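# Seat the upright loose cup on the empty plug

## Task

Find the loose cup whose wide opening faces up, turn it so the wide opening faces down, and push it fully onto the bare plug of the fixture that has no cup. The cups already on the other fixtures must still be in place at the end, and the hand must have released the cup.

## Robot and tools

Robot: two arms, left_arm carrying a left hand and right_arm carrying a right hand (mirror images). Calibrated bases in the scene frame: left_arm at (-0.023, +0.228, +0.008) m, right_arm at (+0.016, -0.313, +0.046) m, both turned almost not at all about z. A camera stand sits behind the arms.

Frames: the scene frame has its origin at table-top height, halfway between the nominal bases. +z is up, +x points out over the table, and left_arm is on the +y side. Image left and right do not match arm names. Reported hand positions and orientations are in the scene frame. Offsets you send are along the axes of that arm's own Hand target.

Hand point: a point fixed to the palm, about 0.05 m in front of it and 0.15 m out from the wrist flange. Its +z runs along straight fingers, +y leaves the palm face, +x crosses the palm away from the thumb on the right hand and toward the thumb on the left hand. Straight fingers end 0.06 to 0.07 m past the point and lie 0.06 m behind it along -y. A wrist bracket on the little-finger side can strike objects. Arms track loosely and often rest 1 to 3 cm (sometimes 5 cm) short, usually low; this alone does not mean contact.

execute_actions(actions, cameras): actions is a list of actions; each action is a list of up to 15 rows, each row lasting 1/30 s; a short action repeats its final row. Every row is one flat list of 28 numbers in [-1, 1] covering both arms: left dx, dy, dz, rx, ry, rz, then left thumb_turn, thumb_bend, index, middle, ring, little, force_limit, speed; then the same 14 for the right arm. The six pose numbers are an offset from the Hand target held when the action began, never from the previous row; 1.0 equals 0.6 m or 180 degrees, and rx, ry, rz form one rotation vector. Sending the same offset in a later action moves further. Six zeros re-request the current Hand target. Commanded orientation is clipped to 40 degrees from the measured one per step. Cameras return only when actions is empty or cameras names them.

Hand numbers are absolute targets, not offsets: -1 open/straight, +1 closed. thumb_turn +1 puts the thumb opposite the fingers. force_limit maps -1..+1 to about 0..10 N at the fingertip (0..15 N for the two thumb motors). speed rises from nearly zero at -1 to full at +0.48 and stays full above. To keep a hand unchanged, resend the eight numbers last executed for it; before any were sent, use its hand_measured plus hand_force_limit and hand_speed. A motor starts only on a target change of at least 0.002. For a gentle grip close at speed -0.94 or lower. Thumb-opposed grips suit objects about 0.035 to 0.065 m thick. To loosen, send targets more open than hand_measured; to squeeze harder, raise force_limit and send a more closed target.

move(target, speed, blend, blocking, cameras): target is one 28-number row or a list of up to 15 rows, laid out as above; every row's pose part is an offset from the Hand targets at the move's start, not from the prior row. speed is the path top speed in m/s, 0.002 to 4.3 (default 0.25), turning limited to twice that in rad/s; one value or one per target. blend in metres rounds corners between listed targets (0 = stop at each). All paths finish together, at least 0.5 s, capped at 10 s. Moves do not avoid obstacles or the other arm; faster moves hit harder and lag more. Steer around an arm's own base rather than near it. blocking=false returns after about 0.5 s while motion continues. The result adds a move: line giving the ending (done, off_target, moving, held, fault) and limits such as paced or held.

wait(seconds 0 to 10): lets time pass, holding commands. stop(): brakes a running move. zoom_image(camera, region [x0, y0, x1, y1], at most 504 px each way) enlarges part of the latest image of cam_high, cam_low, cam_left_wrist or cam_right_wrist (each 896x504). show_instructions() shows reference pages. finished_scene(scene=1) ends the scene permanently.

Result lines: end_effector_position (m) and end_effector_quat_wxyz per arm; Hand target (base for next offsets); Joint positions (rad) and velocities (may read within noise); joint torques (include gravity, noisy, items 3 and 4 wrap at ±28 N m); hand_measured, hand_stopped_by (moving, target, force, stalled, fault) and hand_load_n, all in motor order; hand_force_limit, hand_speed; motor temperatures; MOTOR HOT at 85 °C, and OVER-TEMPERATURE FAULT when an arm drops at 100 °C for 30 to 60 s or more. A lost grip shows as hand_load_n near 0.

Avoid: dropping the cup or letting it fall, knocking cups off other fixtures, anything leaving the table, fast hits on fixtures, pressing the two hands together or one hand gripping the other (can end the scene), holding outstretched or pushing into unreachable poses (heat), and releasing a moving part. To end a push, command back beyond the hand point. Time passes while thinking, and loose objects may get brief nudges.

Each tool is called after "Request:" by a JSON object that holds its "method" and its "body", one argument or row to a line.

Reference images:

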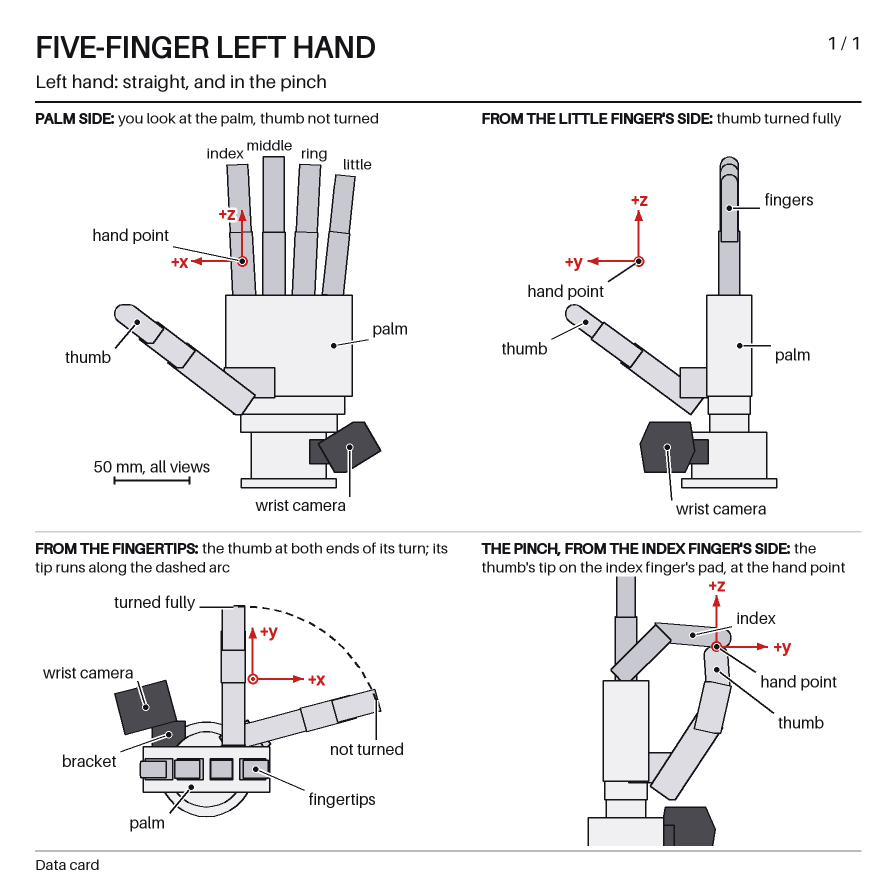

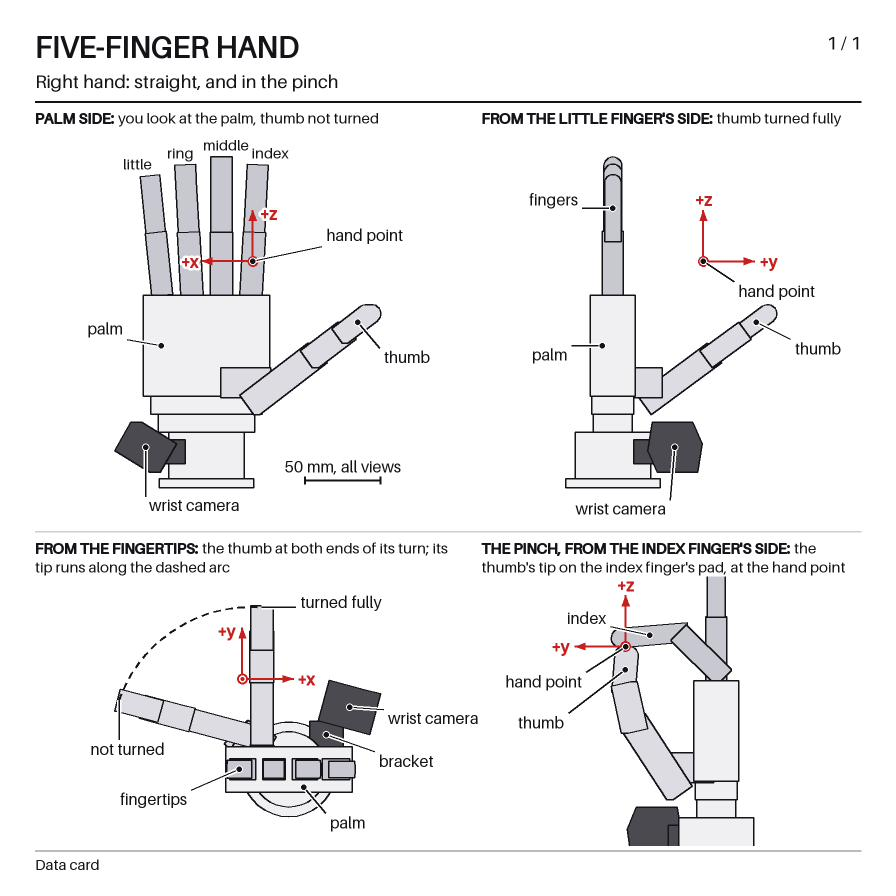

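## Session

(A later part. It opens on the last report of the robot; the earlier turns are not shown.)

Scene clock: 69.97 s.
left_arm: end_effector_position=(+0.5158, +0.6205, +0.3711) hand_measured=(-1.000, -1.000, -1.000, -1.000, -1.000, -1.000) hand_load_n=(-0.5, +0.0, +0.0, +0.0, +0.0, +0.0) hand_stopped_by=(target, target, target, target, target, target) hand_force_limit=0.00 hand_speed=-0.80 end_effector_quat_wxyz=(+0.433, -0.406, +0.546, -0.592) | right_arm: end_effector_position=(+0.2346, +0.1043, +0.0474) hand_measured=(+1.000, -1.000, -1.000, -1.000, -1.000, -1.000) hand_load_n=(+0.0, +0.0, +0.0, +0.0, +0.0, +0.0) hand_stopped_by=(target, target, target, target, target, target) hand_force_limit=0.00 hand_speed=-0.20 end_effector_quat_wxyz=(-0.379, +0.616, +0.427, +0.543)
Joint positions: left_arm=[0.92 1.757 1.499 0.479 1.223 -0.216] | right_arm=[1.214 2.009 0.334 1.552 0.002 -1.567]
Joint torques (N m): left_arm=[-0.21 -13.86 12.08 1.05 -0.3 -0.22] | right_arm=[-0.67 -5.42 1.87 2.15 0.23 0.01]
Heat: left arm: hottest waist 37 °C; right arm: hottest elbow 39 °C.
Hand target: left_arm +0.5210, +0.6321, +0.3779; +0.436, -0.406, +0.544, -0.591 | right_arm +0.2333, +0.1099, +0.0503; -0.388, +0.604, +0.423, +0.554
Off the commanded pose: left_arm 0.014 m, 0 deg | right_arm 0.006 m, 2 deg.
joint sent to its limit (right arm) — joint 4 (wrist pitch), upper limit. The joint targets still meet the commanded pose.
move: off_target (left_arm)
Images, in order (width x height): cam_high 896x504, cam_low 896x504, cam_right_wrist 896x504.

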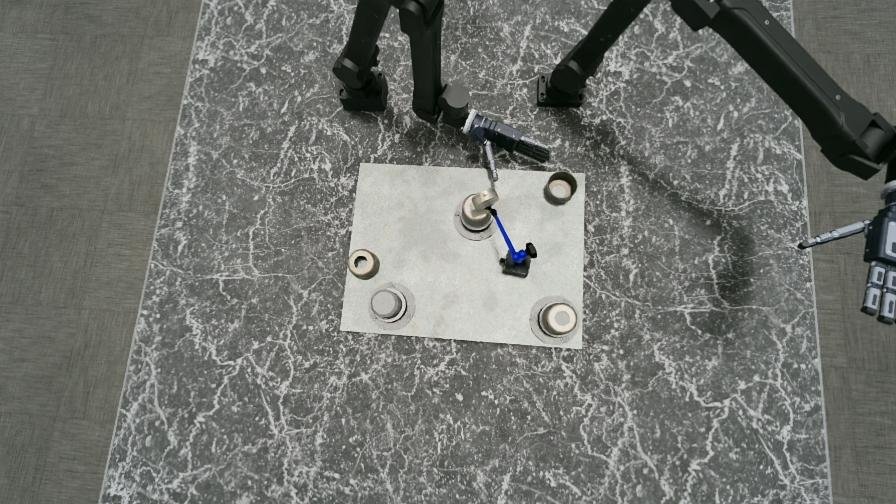

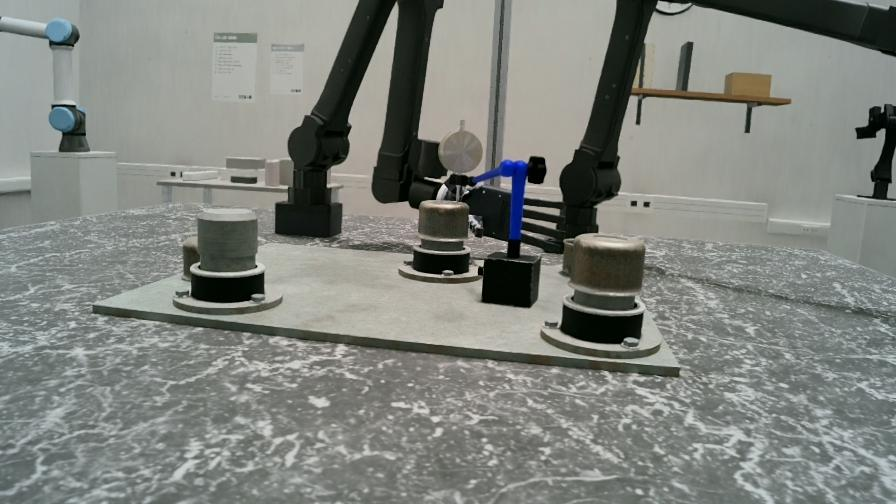

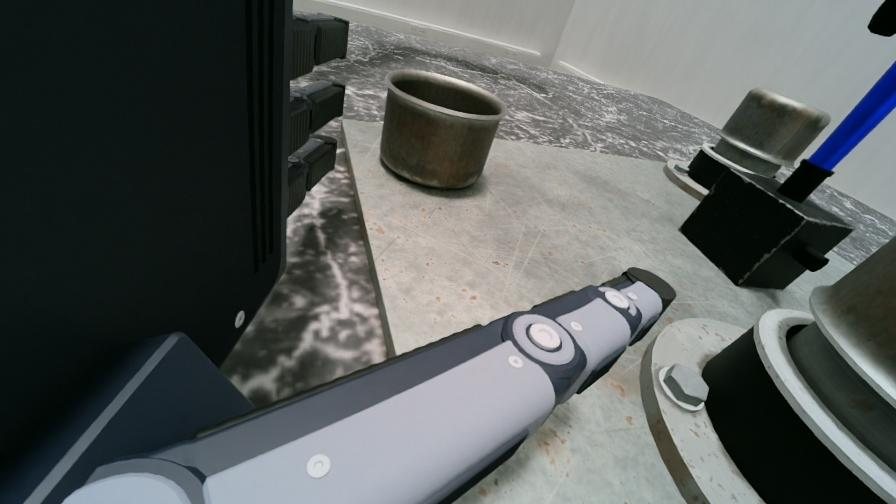

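Request:
{"method": "move", "body": {
  "target": [0, 0, 0, 0, 0, 0, -1, -1, -1, -1, -1, -1, 0, -0.8, 0.0109, 0, 0.1245, 0, 0, 0, 1, -1, -1, -1, -1, -1, 0, -0.2],
  "speed": 0.1,
  "cameras": ["cam_high", "cam_low", "cam_right_wrist"]
}}

Request:
{"method": "zoom_image", "body": {
  "camera": "cam_high",
  "region": [440, 80, 600, 220]
}}

Request:
{"method": "zoom_image", "body": {
  "camera": "cam_low",
  "region": [420, 140, 620, 290]
}}

Scene clock: 73.30 s.
left_arm: end_effector_position=(+0.5158, +0.6205, +0.3711) hand_measured=(-1.000, -1.000, -1.000, -1.000, -1.000, -1.000) hand_load_n=(+0.0, +0.0, -0.5, +0.0, +0.0, +0.0) hand_stopped_by=(target, target, target, target, target, target) hand_force_limit=0.00 hand_speed=-0.80 end_effector_quat_wxyz=(+0.433, -0.406, +0.546, -0.592) | right_arm: end_effector_position=(+0.2600, +0.1733, +0.0547) hand_measured=(+1.000, -1.000, -1.000, -1.000, -1.000, -1.000) hand_load_n=(+0.5, +0.0, +0.0, +0.0, +0.0, +0.0) hand_stopped_by=(target, target, target, target, target, target) hand_force_limit=0.00 hand_speed=-0.20 end_effector_quat_wxyz=(-0.388, +0.604, +0.419, +0.556)
Joint positions: left_arm=[0.92 1.757 1.499 0.479 1.223 -0.216] | right_arm=[1.214 2.02 0.523 1.416 0.002 -1.567]
Joint torques (N m): left_arm=[-0.44 -14.1 12.12 1.11 -0.29 -0.21] | right_arm=[-0.56 -6.53 3.84 1.11 0.15 -0.02]
Heat: left arm: hottest waist 37 °C; right arm: hottest elbow 39 °C.
Hand target: left_arm +0.5210, +0.6321, +0.3779; +0.436, -0.406, +0.544, -0.591 | right_arm +0.2589, +0.1804, +0.0503; -0.388, +0.604, +0.423, +0.554
Off the commanded pose: left_arm 0.014 m, 0 deg | right_arm 0.008 m, 1 deg.
move: off_target (left_arm)
Images, in order (width x height): cam_high 896x504, cam_low 896x504, cam_right_wrist 896x504.

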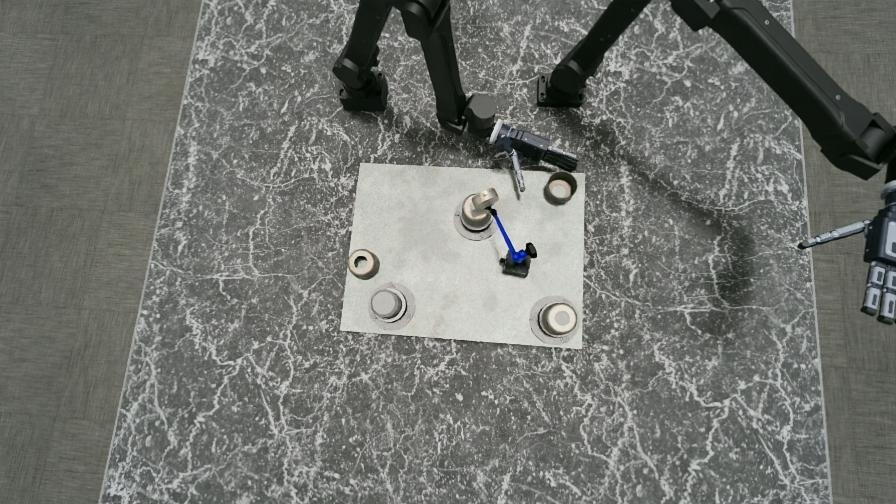

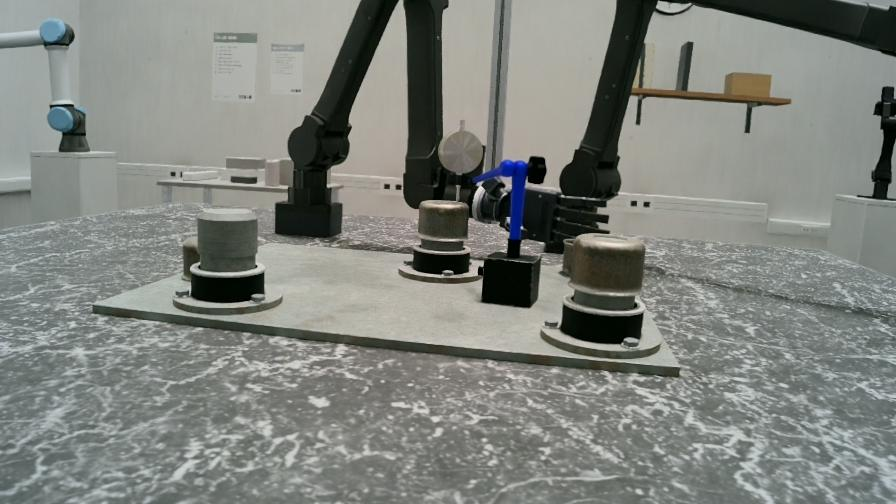

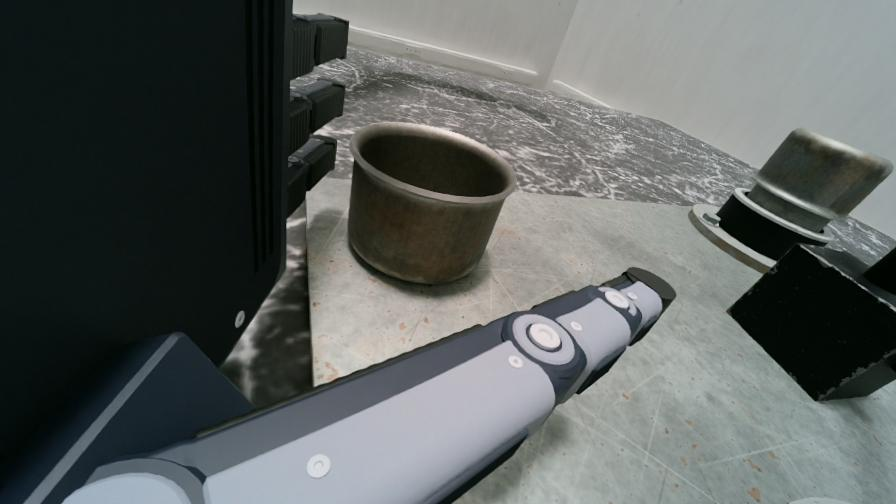

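Scaled by 3.150 from the camera's 896x504 image, which has a finer 1280x720 frame.

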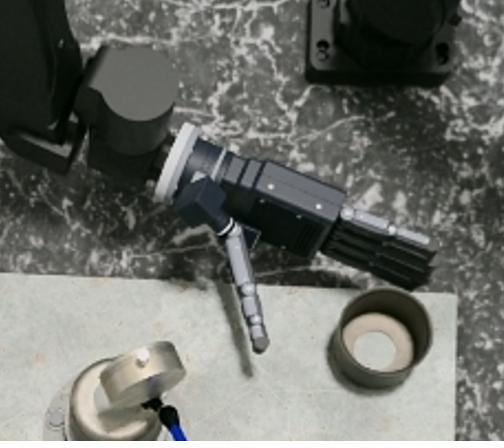

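Scaled by 2.520 from the camera's 896x504 image, which has a finer 1280x720 frame.

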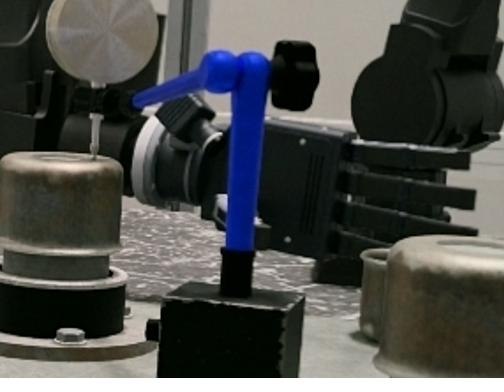

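Request:
{"method": "move", "body": {
  "target": [0, 0, 0, 0, 0, 0, -1, -1, -1, -1, -1, -1, 0, -0.8, -0.0283, -0.01, 0.0577, 0, 0, 0, 1, -1, -1, -1, -1, -1, 0, -0.2],
  "speed": 0.06,
  "cameras": ["cam_high", "cam_low", "cam_right_wrist"]
}}

Request:
{"method": "zoom_image", "body": {
  "camera": "cam_high",
  "region": [440, 80, 600, 220]
}}

Request:
{"method": "zoom_image", "body": {
  "camera": "cam_low",
  "region": [420, 140, 620, 290]
}}

Scene clock: 75.70 s.
left_arm: end_effector_position=(+0.5158, +0.6205, +0.3711) hand_measured=(-1.000, -1.000, -1.000, -1.000, -1.000, -1.000) hand_load_n=(-0.5, +0.0, +0.0, +0.0, +0.0, +0.0) hand_stopped_by=(target, target, target, target, target, target) hand_force_limit=0.00 hand_speed=-0.80 end_effector_quat_wxyz=(+0.433, -0.406, +0.546, -0.592) | right_arm: end_effector_position=(+0.2669, +0.2056, +0.0350) hand_measured=(+1.000, -1.000, -1.000, -1.000, -1.000, -1.000) hand_load_n=(+0.0, +0.0, +0.0, +0.0, +0.0, +0.0) hand_stopped_by=(target, target, target, target, target, target) hand_force_limit=0.00 hand_speed=-0.20 end_effector_quat_wxyz=(-0.388, +0.604, +0.419, +0.556)
Joint positions: left_arm=[0.92 1.757 1.499 0.479 1.223 -0.216] | right_arm=[1.227 2.104 0.626 1.396 0.015 -1.567]
Joint torques (N m): left_arm=[-0.09 -13.86 11.96 1.11 -0.29 -0.2] | right_arm=[-0.5 -7.82 4.12 1.21 0.22 -0.01]
Heat: left arm: hottest waist 37 °C; right arm: hottest elbow 39 °C.
Hand target: left_arm +0.5210, +0.6321, +0.3779; +0.436, -0.406, +0.544, -0.591 | right_arm +0.2645, +0.2133, +0.0303; -0.388, +0.604, +0.423, +0.554
Off the commanded pose: left_arm 0.014 m, 0 deg | right_arm 0.009 m, 0 deg.
move: off_target (left_arm)
Images, in order (width x height): cam_high 896x504, cam_low 896x504, cam_right_wrist 896x504.

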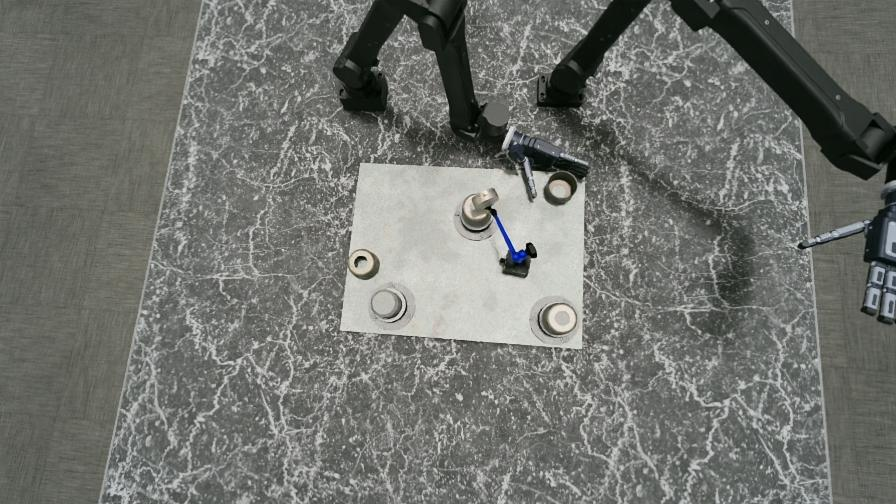

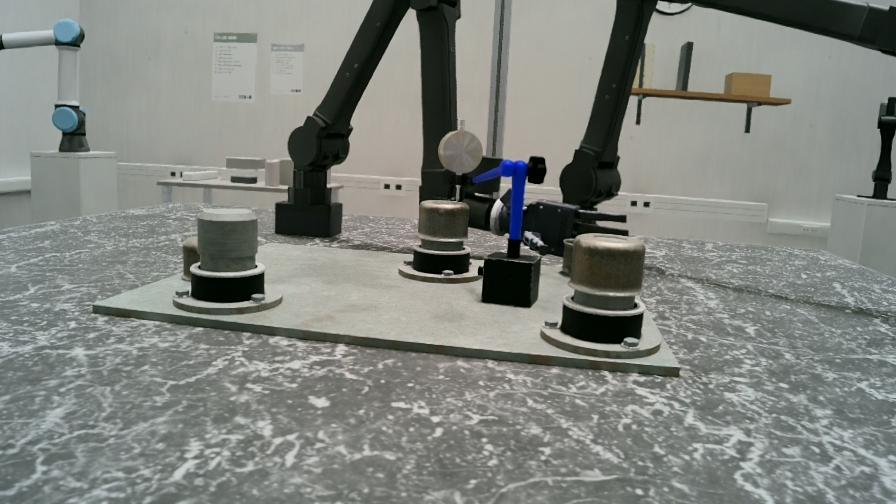

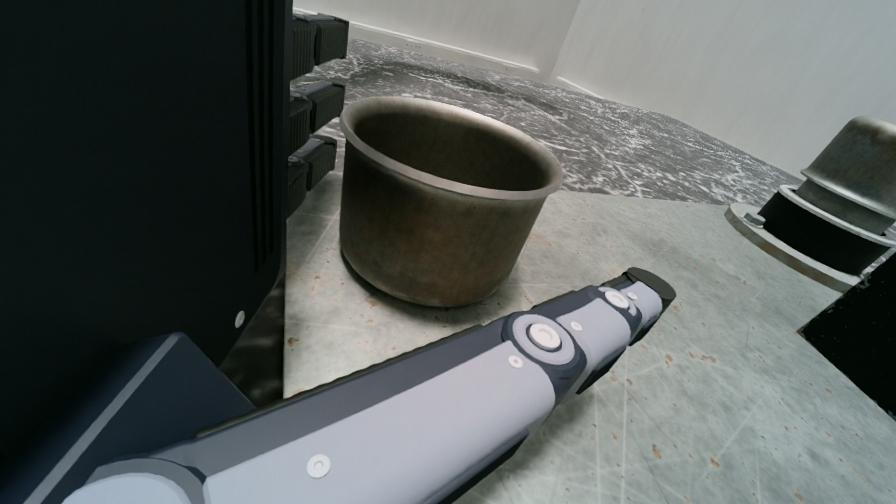

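Scaled by 3.150 from the camera's 896x504 image, which has a finer 1280x720 frame.

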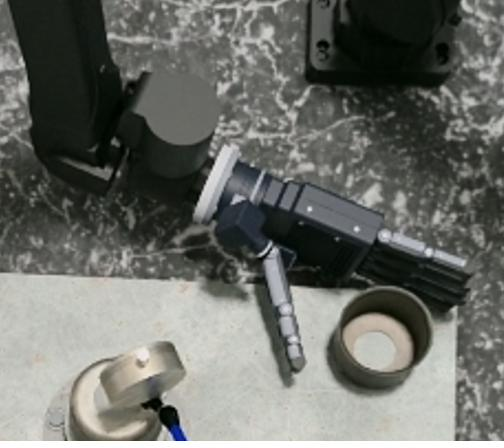

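Scaled by 2.520 from the camera's 896x504 image, which has a finer 1280x720 frame.

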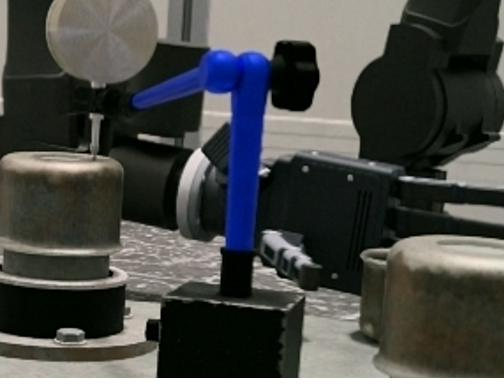

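Request:
{"method": "move", "body": {
  "target": [0, 0, 0, 0, 0, 0, -1, -1, -1, -1, -1, -1, 0, -0.8, 0, 0, 0, 0, 0, 0, 1, -0.2, -0.2, -0.1, -1, -1, -0.4, -0.9],
  "speed": 0.06,
  "cameras": ["cam_high", "cam_low", "cam_right_wrist"]
}}

Request:
{"method": "zoom_image", "body": {
  "camera": "cam_high",
  "region": [440, 80, 600, 220]
}}

Scene clock: 81.40 s.
left_arm: end_effector_position=(+0.5158, +0.6205, +0.3711) hand_measured=(-1.000, -1.000, -1.000, -1.000, -1.000, -1.000) hand_load_n=(-0.5, +0.0, +0.0, +0.0, +0.0, +0.0) hand_stopped_by=(target, target, target, target, target, target) hand_force_limit=0.00 hand_speed=-0.80 end_effector_quat_wxyz=(+0.433, -0.406, +0.546, -0.592) | right_arm: end_effector_position=(+0.2647, +0.2066, +0.0343) hand_measured=(+1.000, -0.688, -0.406, -0.386, -1.000, -1.000) hand_load_n=(+0.0, +5.5, +3.5, +2.5, +0.0, +0.0) hand_stopped_by=(target, force, force, force, target, target) hand_force_limit=-0.40 hand_speed=-0.90 end_effector_quat_wxyz=(-0.388, +0.604, +0.421, +0.554)
Joint positions: left_arm=[0.92 1.757 1.499 0.479 1.223 -0.216] | right_arm=[1.231 2.105 0.626 1.395 0.015 -1.567]
Joint torques (N m): left_arm=[-0.32 -13.33 12.12 1.11 -0.25 -0.19] | right_arm=[-0.67 -7.65 4.14 1.14 0.22 -0.02]
Motor temperatures (°C): left_arm=[37 36 37 30 28 31] | right_arm=[28 34 38 36 29 29]
Heat: left arm: hottest waist 37 °C; right arm: hottest elbow 38 °C.
Hand target: left_arm +0.5210, +0.6321, +0.3779; +0.436, -0.406, +0.544, -0.591 | right_arm +0.2645, +0.2134, +0.0303; -0.388, +0.604, +0.423, +0.554
Off the commanded pose: left_arm 0.014 m, 0 deg | right_arm 0.008 m, 0 deg.
move: off_target (left_arm)
Images, in order (width x height): cam_high 896x504, cam_low 896x504, cam_right_wrist 896x504.

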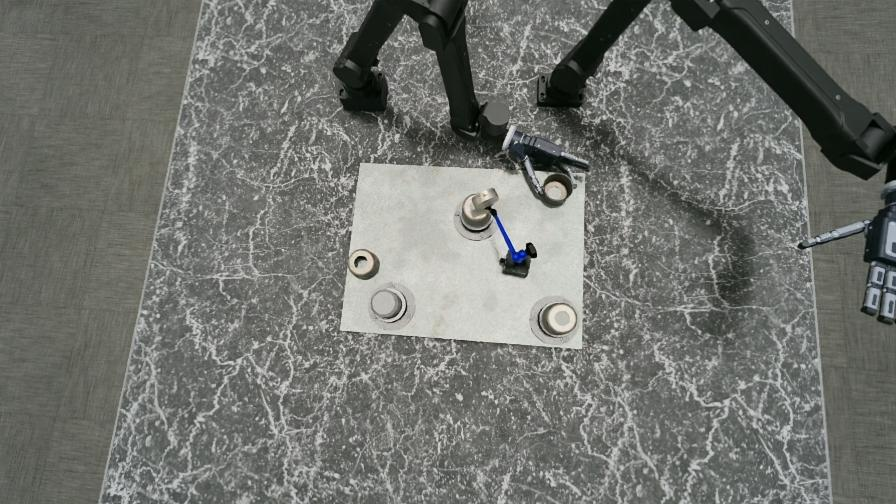

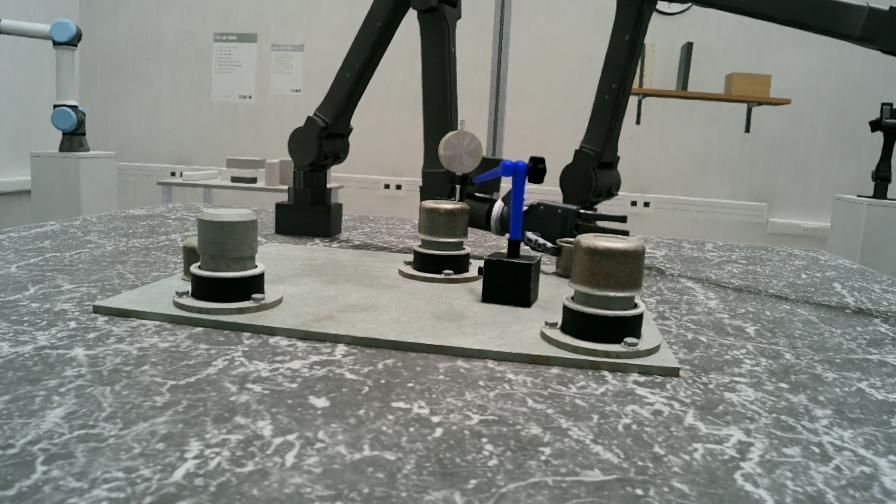

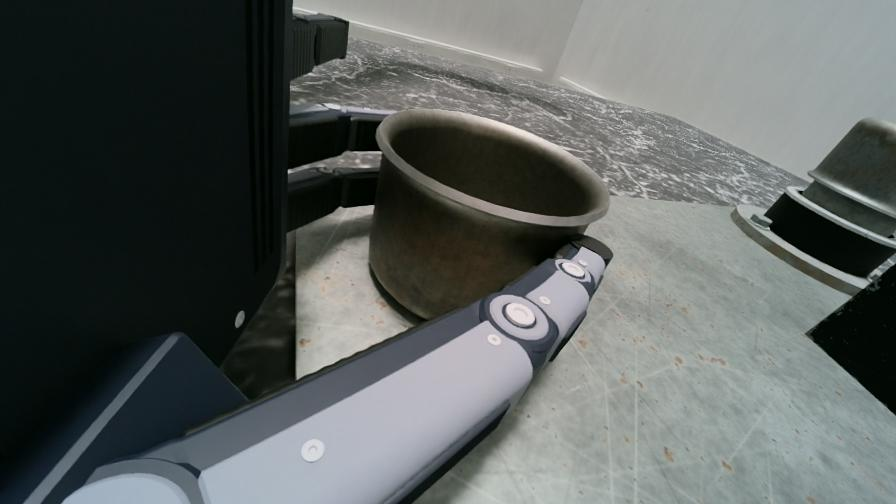

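Scaled by 3.150 from the camera's 896x504 image, which has a finer 1280x720 frame.

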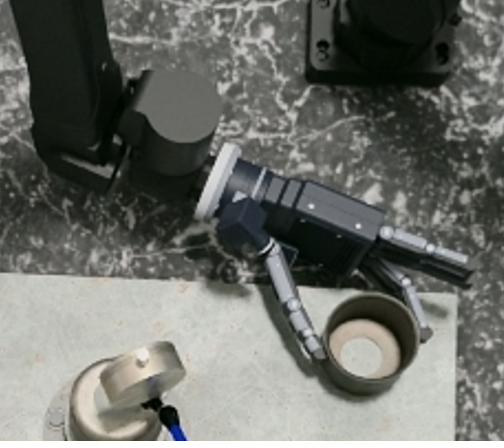

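Request:
{"method": "move", "body": {
  "target": [0, 0, 0, 0, 0, 0, -1, -1, -1, -1, -1, -1, 0, -0.8, 0, 0, 0, 0, 0, 0, 1, -0.1, 0.0, 0.05, -1, -1, 0.1, -0.92],
  "speed": 0.06,
  "cameras": ["cam_right_wrist"]
}}

Request:
{"method": "zoom_image", "body": {
  "camera": "cam_right_wrist",
  "region": [260, 60, 660, 380]
}}

Scene clock: 83.17 s.
left_arm: end_effector_position=(+0.5158, +0.6205, +0.3711) hand_measured=(-1.000, -1.000, -1.000, -1.000, -1.000, -1.000) hand_load_n=(-0.5, +0.0, +0.0, +0.0, +0.0, +0.0) hand_stopped_by=(target, target, target, target, target, target) hand_force_limit=0.00 hand_speed=-0.80 end_effector_quat_wxyz=(+0.433, -0.406, +0.546, -0.592) | right_arm: end_effector_position=(+0.2647, +0.2066, +0.0343) hand_measured=(+1.000, -0.688, -0.394, -0.374, -1.000, -1.000) hand_load_n=(+0.0, +10.0, +5.0, +5.5, +0.0, +0.0) hand_stopped_by=(target, force, force, force, target, target) hand_force_limit=0.10 hand_speed=-0.92 end_effector_quat_wxyz=(-0.388, +0.604, +0.421, +0.554)
Joint positions: left_arm=[0.92 1.757 1.499 0.479 1.223 -0.216] | right_arm=[1.231 2.105 0.626 1.395 0.015 -1.567]
Joint torques (N m): left_arm=[-0.21 -13.74 12.01 1.07 -0.26 -0.17] | right_arm=[-1.14 -7.88 4.12 1.18 0.23 -0.02]
Heat: left arm: hottest waist 37 °C; right arm: hottest elbow 38 °C.
Hand target: left_arm +0.5210, +0.6321, +0.3779; +0.436, -0.406, +0.544, -0.591 | right_arm +0.2645, +0.2134, +0.0304; -0.388, +0.604, +0.423, +0.554
Off the commanded pose: left_arm 0.014 m, 0 deg | right_arm 0.008 m, 0 deg.
move: off_target (left_arm)
Images, in order (width x height): cam_right_wrist 896x504.

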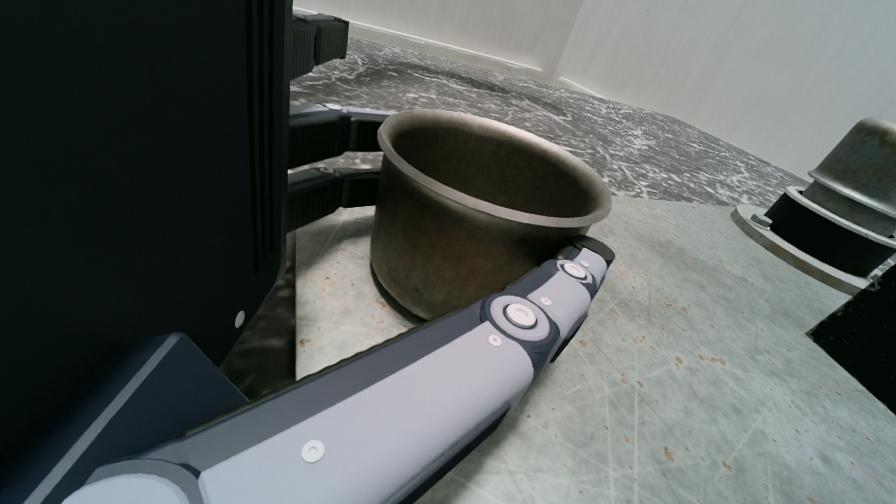

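Scaled by 1.260 from the camera's 896x504 image, which has a finer 1280x720 frame.

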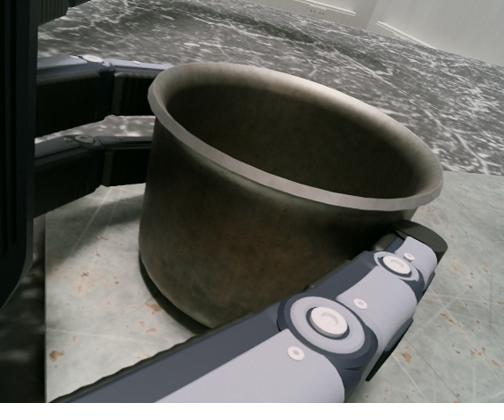

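Request:
{"method": "move", "body": {
  "target": [0, 0, 0, 0, 0, 0, -1, -1, -1, -1, -1, -1, 0, -0.8, 0.0996, 0, -0.0087, 0, 0, 0, 1, -0.1, 0.0, 0.05, -1, -1, 0.1, -0.92],
  "speed": 0.08,
  "cameras": ["cam_high", "cam_low", "cam_right_wrist"]
}}

Scene clock: 87.43 s.
left_arm: end_effector_position=(+0.5158, +0.6205, +0.3711) hand_measured=(-1.000, -1.000, -1.000, -1.000, -1.000, -1.000) hand_load_n=(-0.5, +0.0, +0.0, -0.5, +0.0, +0.0) hand_stopped_by=(target, target, target, target, target, target) hand_force_limit=0.00 hand_speed=-0.80 end_effector_quat_wxyz=(+0.433, -0.406, +0.546, -0.592) | right_arm: end_effector_position=(+0.2654, +0.2087, +0.0729) hand_measured=(+1.000, -0.688, -0.394, -0.374, -1.000, -1.000) hand_load_n=(+0.5, +10.5, +5.0, +5.0, +0.0, +0.0) hand_stopped_by=(target, force, force, force, target, target) hand_force_limit=0.10 hand_speed=-0.92 end_effector_quat_wxyz=(-0.381, +0.614, +0.427, +0.543)
Joint positions: left_arm=[0.92 1.757 1.499 0.479 1.223 -0.216] | right_arm=[1.231 1.935 0.608 1.207 0.015 -1.565]
Joint torques (N m): left_arm=[-0.15 -13.92 11.96 1.1 -0.3 -0.21] | right_arm=[-0.73 -10.4 3.79 1.58 0.23 -0.04]
Heat: left arm: hottest waist 37 °C; right arm: hottest elbow 38 °C.
Hand target: left_arm +0.5210, +0.6321, +0.3779; +0.436, -0.406, +0.544, -0.591 | right_arm +0.2645, +0.2134, +0.0903; -0.388, +0.604, +0.423, +0.554
Off the commanded pose: left_arm 0.014 m, 0 deg | right_arm 0.018 m, 2 deg.
move: off_target (left_arm, right_arm)
Images, in order (width x height): cam_high 896x504, cam_low 896x504, cam_right_wrist 896x504.

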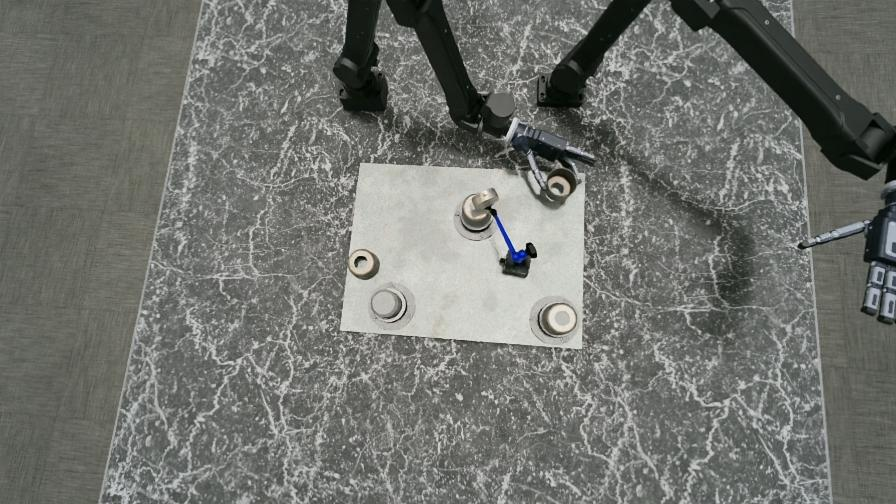

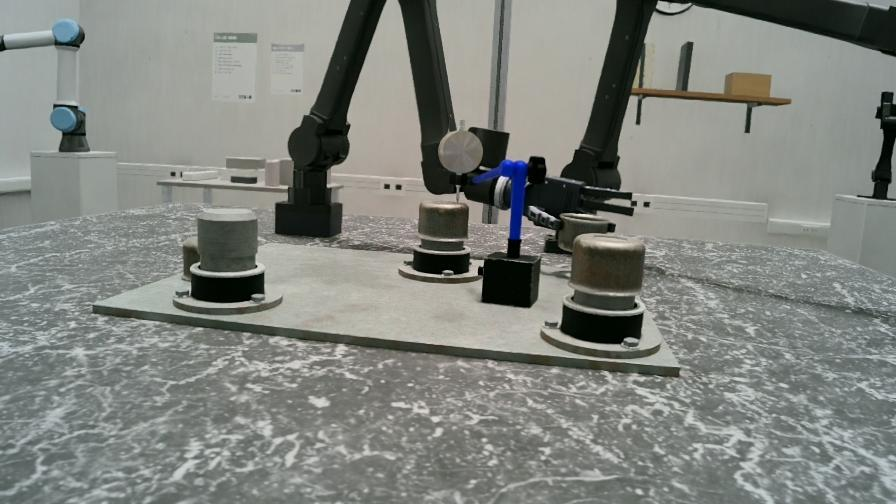

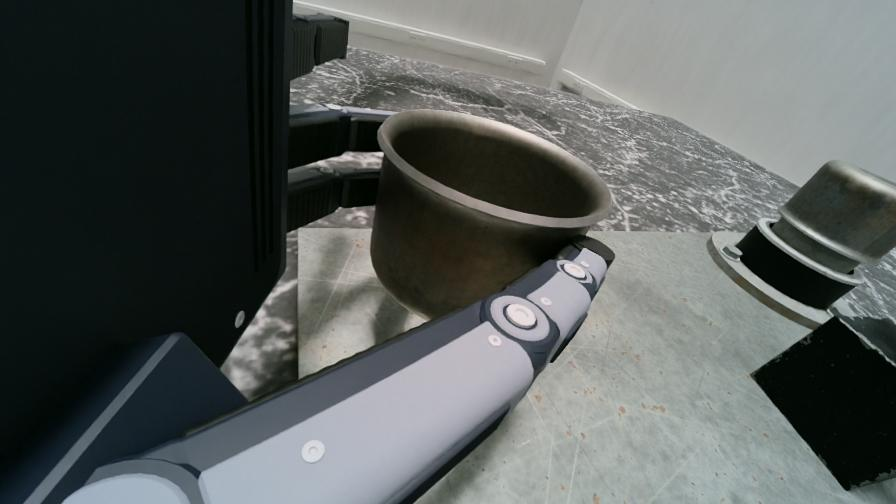

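Request:
{"method": "move", "body": {
  "target": [
    [0, 0, 0, 0, 0, 0, -1, -1, -1, -1, -1, -1, 0, -0.8, 0.18, 0.0114, -0.0472, 0, 0, 0, 1, -0.1, 0.0, 0.05, -1, -1, 0.1, -0.92],
    [0, 0, 0, 0, 0, 0, -1, -1, -1, -1, -1, -1, 0, -0.8, 0.5405, 0.0918, -0.1265, 0, 0, 0.5, 1, -0.1, 0.0, 0.05, -1, -1, 0.1, -0.92]
  ],
  "speed": 0.3,
  "blend": [0.03, 0],
  "cameras": ["cam_high", "cam_low", "cam_right_wrist"]
}}

Scene clock: 92.70 s.
left_arm: end_effector_position=(+0.5158, +0.6205, +0.3711) hand_measured=(-1.000, -1.000, -1.000, -1.000, -1.000, -1.000) hand_load_n=(+0.0, +0.0, +0.0, -0.5, +0.0, +0.0) hand_stopped_by=(target, target, target, target, target, target) hand_force_limit=0.00 hand_speed=-0.80 end_effector_quat_wxyz=(+0.433, -0.406, +0.546, -0.592) | right_arm: end_effector_position=(+0.2913, +0.1424, +0.3616) hand_measured=(+1.000, -0.688, -0.394, -0.374, -1.000, -1.000) hand_load_n=(-1.0, +10.5, +4.0, +4.5, +0.0, +0.0) hand_stopped_by=(target, force, force, force, target, target) hand_force_limit=0.10 hand_speed=-0.92 end_effector_quat_wxyz=(-0.634, +0.755, -0.137, +0.102)
Joint positions: left_arm=[0.92 1.757 1.499 0.479 1.223 -0.216] | right_arm=[0.839 1.129 0.919 0.018 -0.383 -0.052]
Joint torques (N m): left_arm=[0.03 -13.98 12.08 1.05 -0.31 -0.17] | right_arm=[-1.79 -5.66 15.49 1.44 -0.04 0.21]
Heat: left arm: hottest elbow 38 °C; right arm: hottest elbow 39 °C.
Hand target: left_arm +0.5210, +0.6321, +0.3779; +0.436, -0.406, +0.544, -0.591 | right_arm +0.3001, +0.1497, +0.4198; -0.666, +0.726, -0.128, +0.117
Off the commanded pose: left_arm 0.014 m, 0 deg | right_arm 0.059 m, 5 deg.
move: off_target (left_arm, right_arm)
Images, in order (width x height): cam_high 896x504, cam_low 896x504, cam_right_wrist 896x504.

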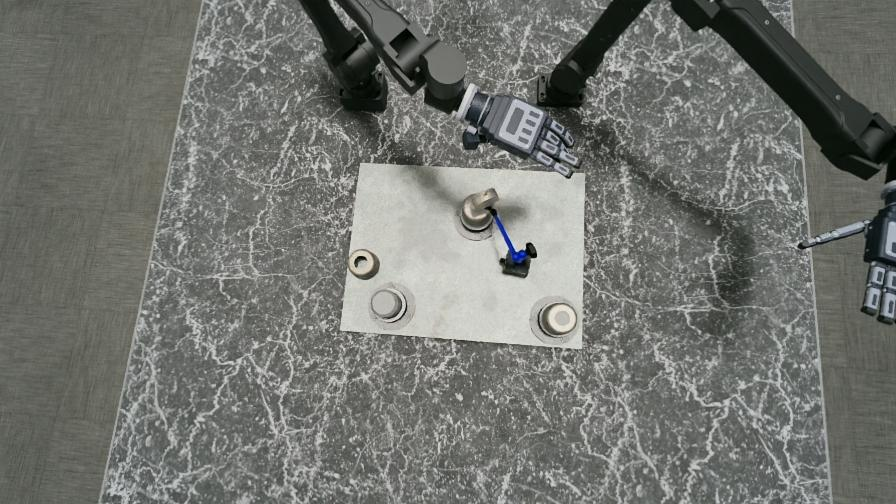

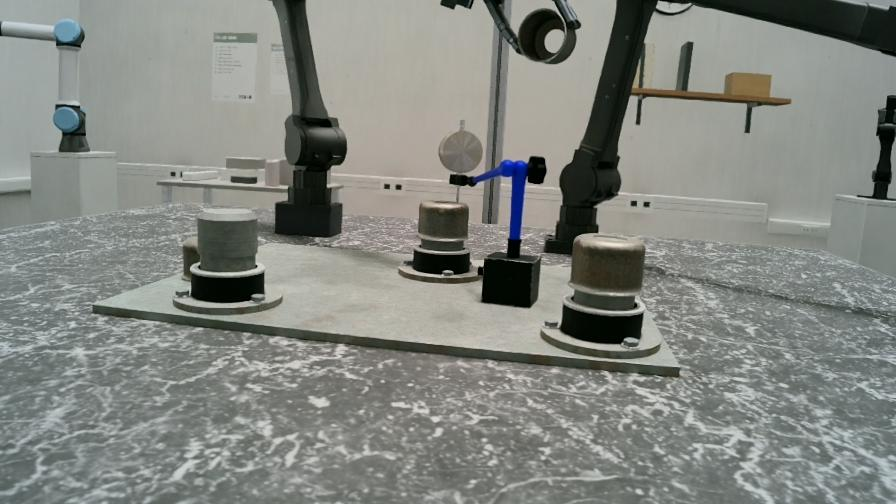

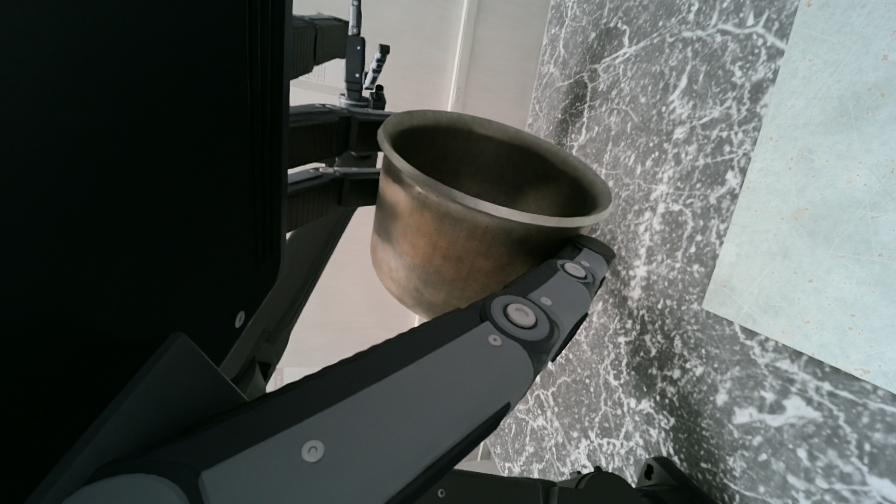

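Request:
{"method": "move", "body": {
  "target": [0, 0, 0, 0, 0, 0, -1, -1, -1, -1, -1, -1, 0, -0.8, 0.6419, 0.0968, -0.3447, 0.0437, -0.0434, 0.4984, 1, -0.1, 0.0, 0.05, -1, -1, 0.1, -0.92],
  "speed": 0.3,
  "cameras": ["cam_high", "cam_low", "cam_right_wrist"]
}}

Scene clock: 98.27 s.
left_arm: end_effector_position=(+0.5158, +0.6205, +0.3711) hand_measured=(-1.000, -1.000, -1.000, -1.000, -1.000, -1.000) hand_load_n=(+0.0, +0.0, +0.0, +0.0, +0.0, -0.5) hand_stopped_by=(target, target, target, target, target, target) hand_force_limit=0.00 hand_speed=-0.80 end_effector_quat_wxyz=(+0.433, -0.406, +0.546, -0.592) | right_arm: end_effector_position=(+0.5807, -0.1820, +0.3626) hand_measured=(+1.000, -0.688, -0.394, -0.374, -1.000, -1.000) hand_load_n=(-2.5, +10.0, +4.5, +5.5, +0.0, +0.0) hand_stopped_by=(target, force, force, force, target, target) hand_force_limit=0.10 hand_speed=-0.92 end_effector_quat_wxyz=(+0.593, -0.382, +0.566, +0.427)
Joint positions: left_arm=[0.92 1.757 1.499 0.479 1.223 -0.216] | right_arm=[-0.128 1.825 1.176 0.942 -1.331 1.886]
Joint torques (N m): left_arm=[-0.15 -14.04 12.03 1.05 -0.31 -0.16] | right_arm=[-0.79 -10.58 11.06 1.39 0.63 0.38]
Heat: left arm: hottest elbow 38 °C; right arm: hottest elbow 40 °C.
Hand target: left_arm +0.5210, +0.6321, +0.3779; +0.436, -0.406, +0.544, -0.591 | right_arm +0.5899, -0.1803, +0.3800; +0.604, -0.388, +0.553, +0.423
Off the commanded pose: left_arm 0.014 m, 0 deg | right_arm 0.020 m, 2 deg.
move: off_target (left_arm, right_arm)
Images, in order (width x height): cam_high 896x504, cam_low 896x504, cam_right_wrist 896x504.

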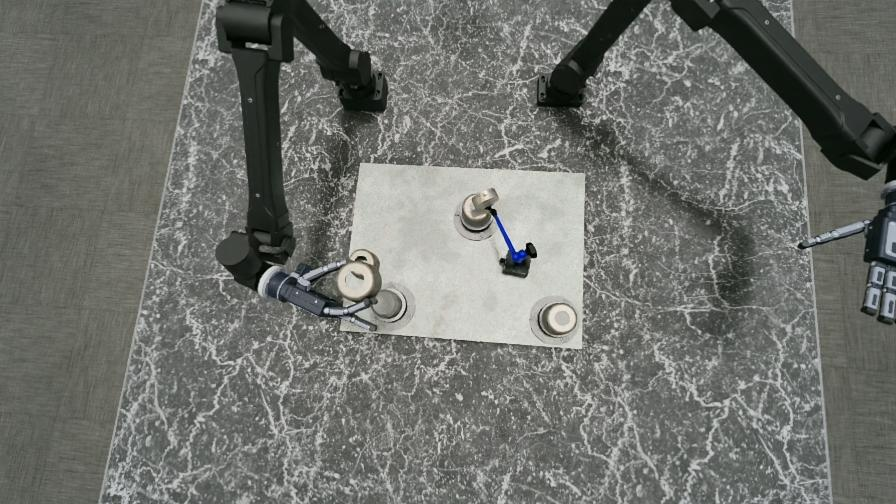

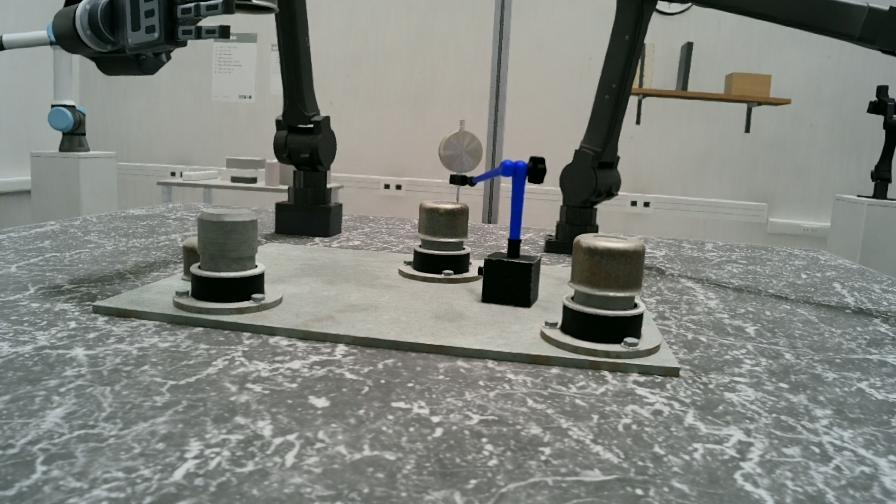

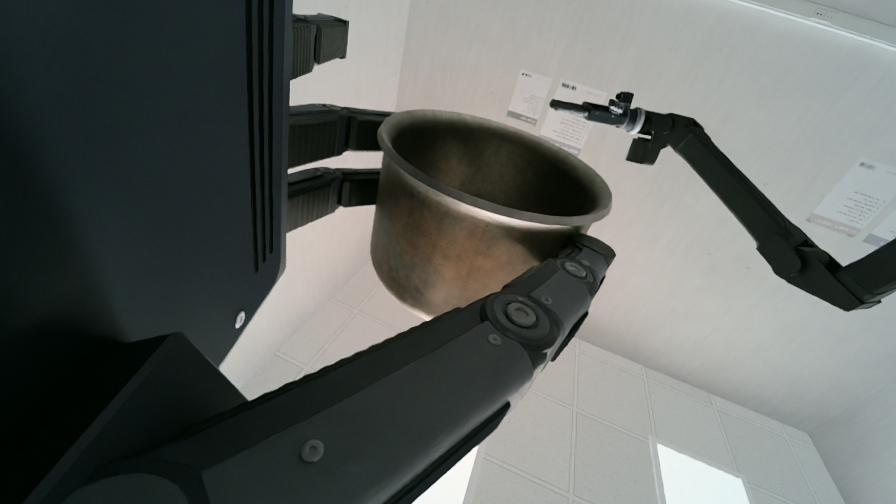

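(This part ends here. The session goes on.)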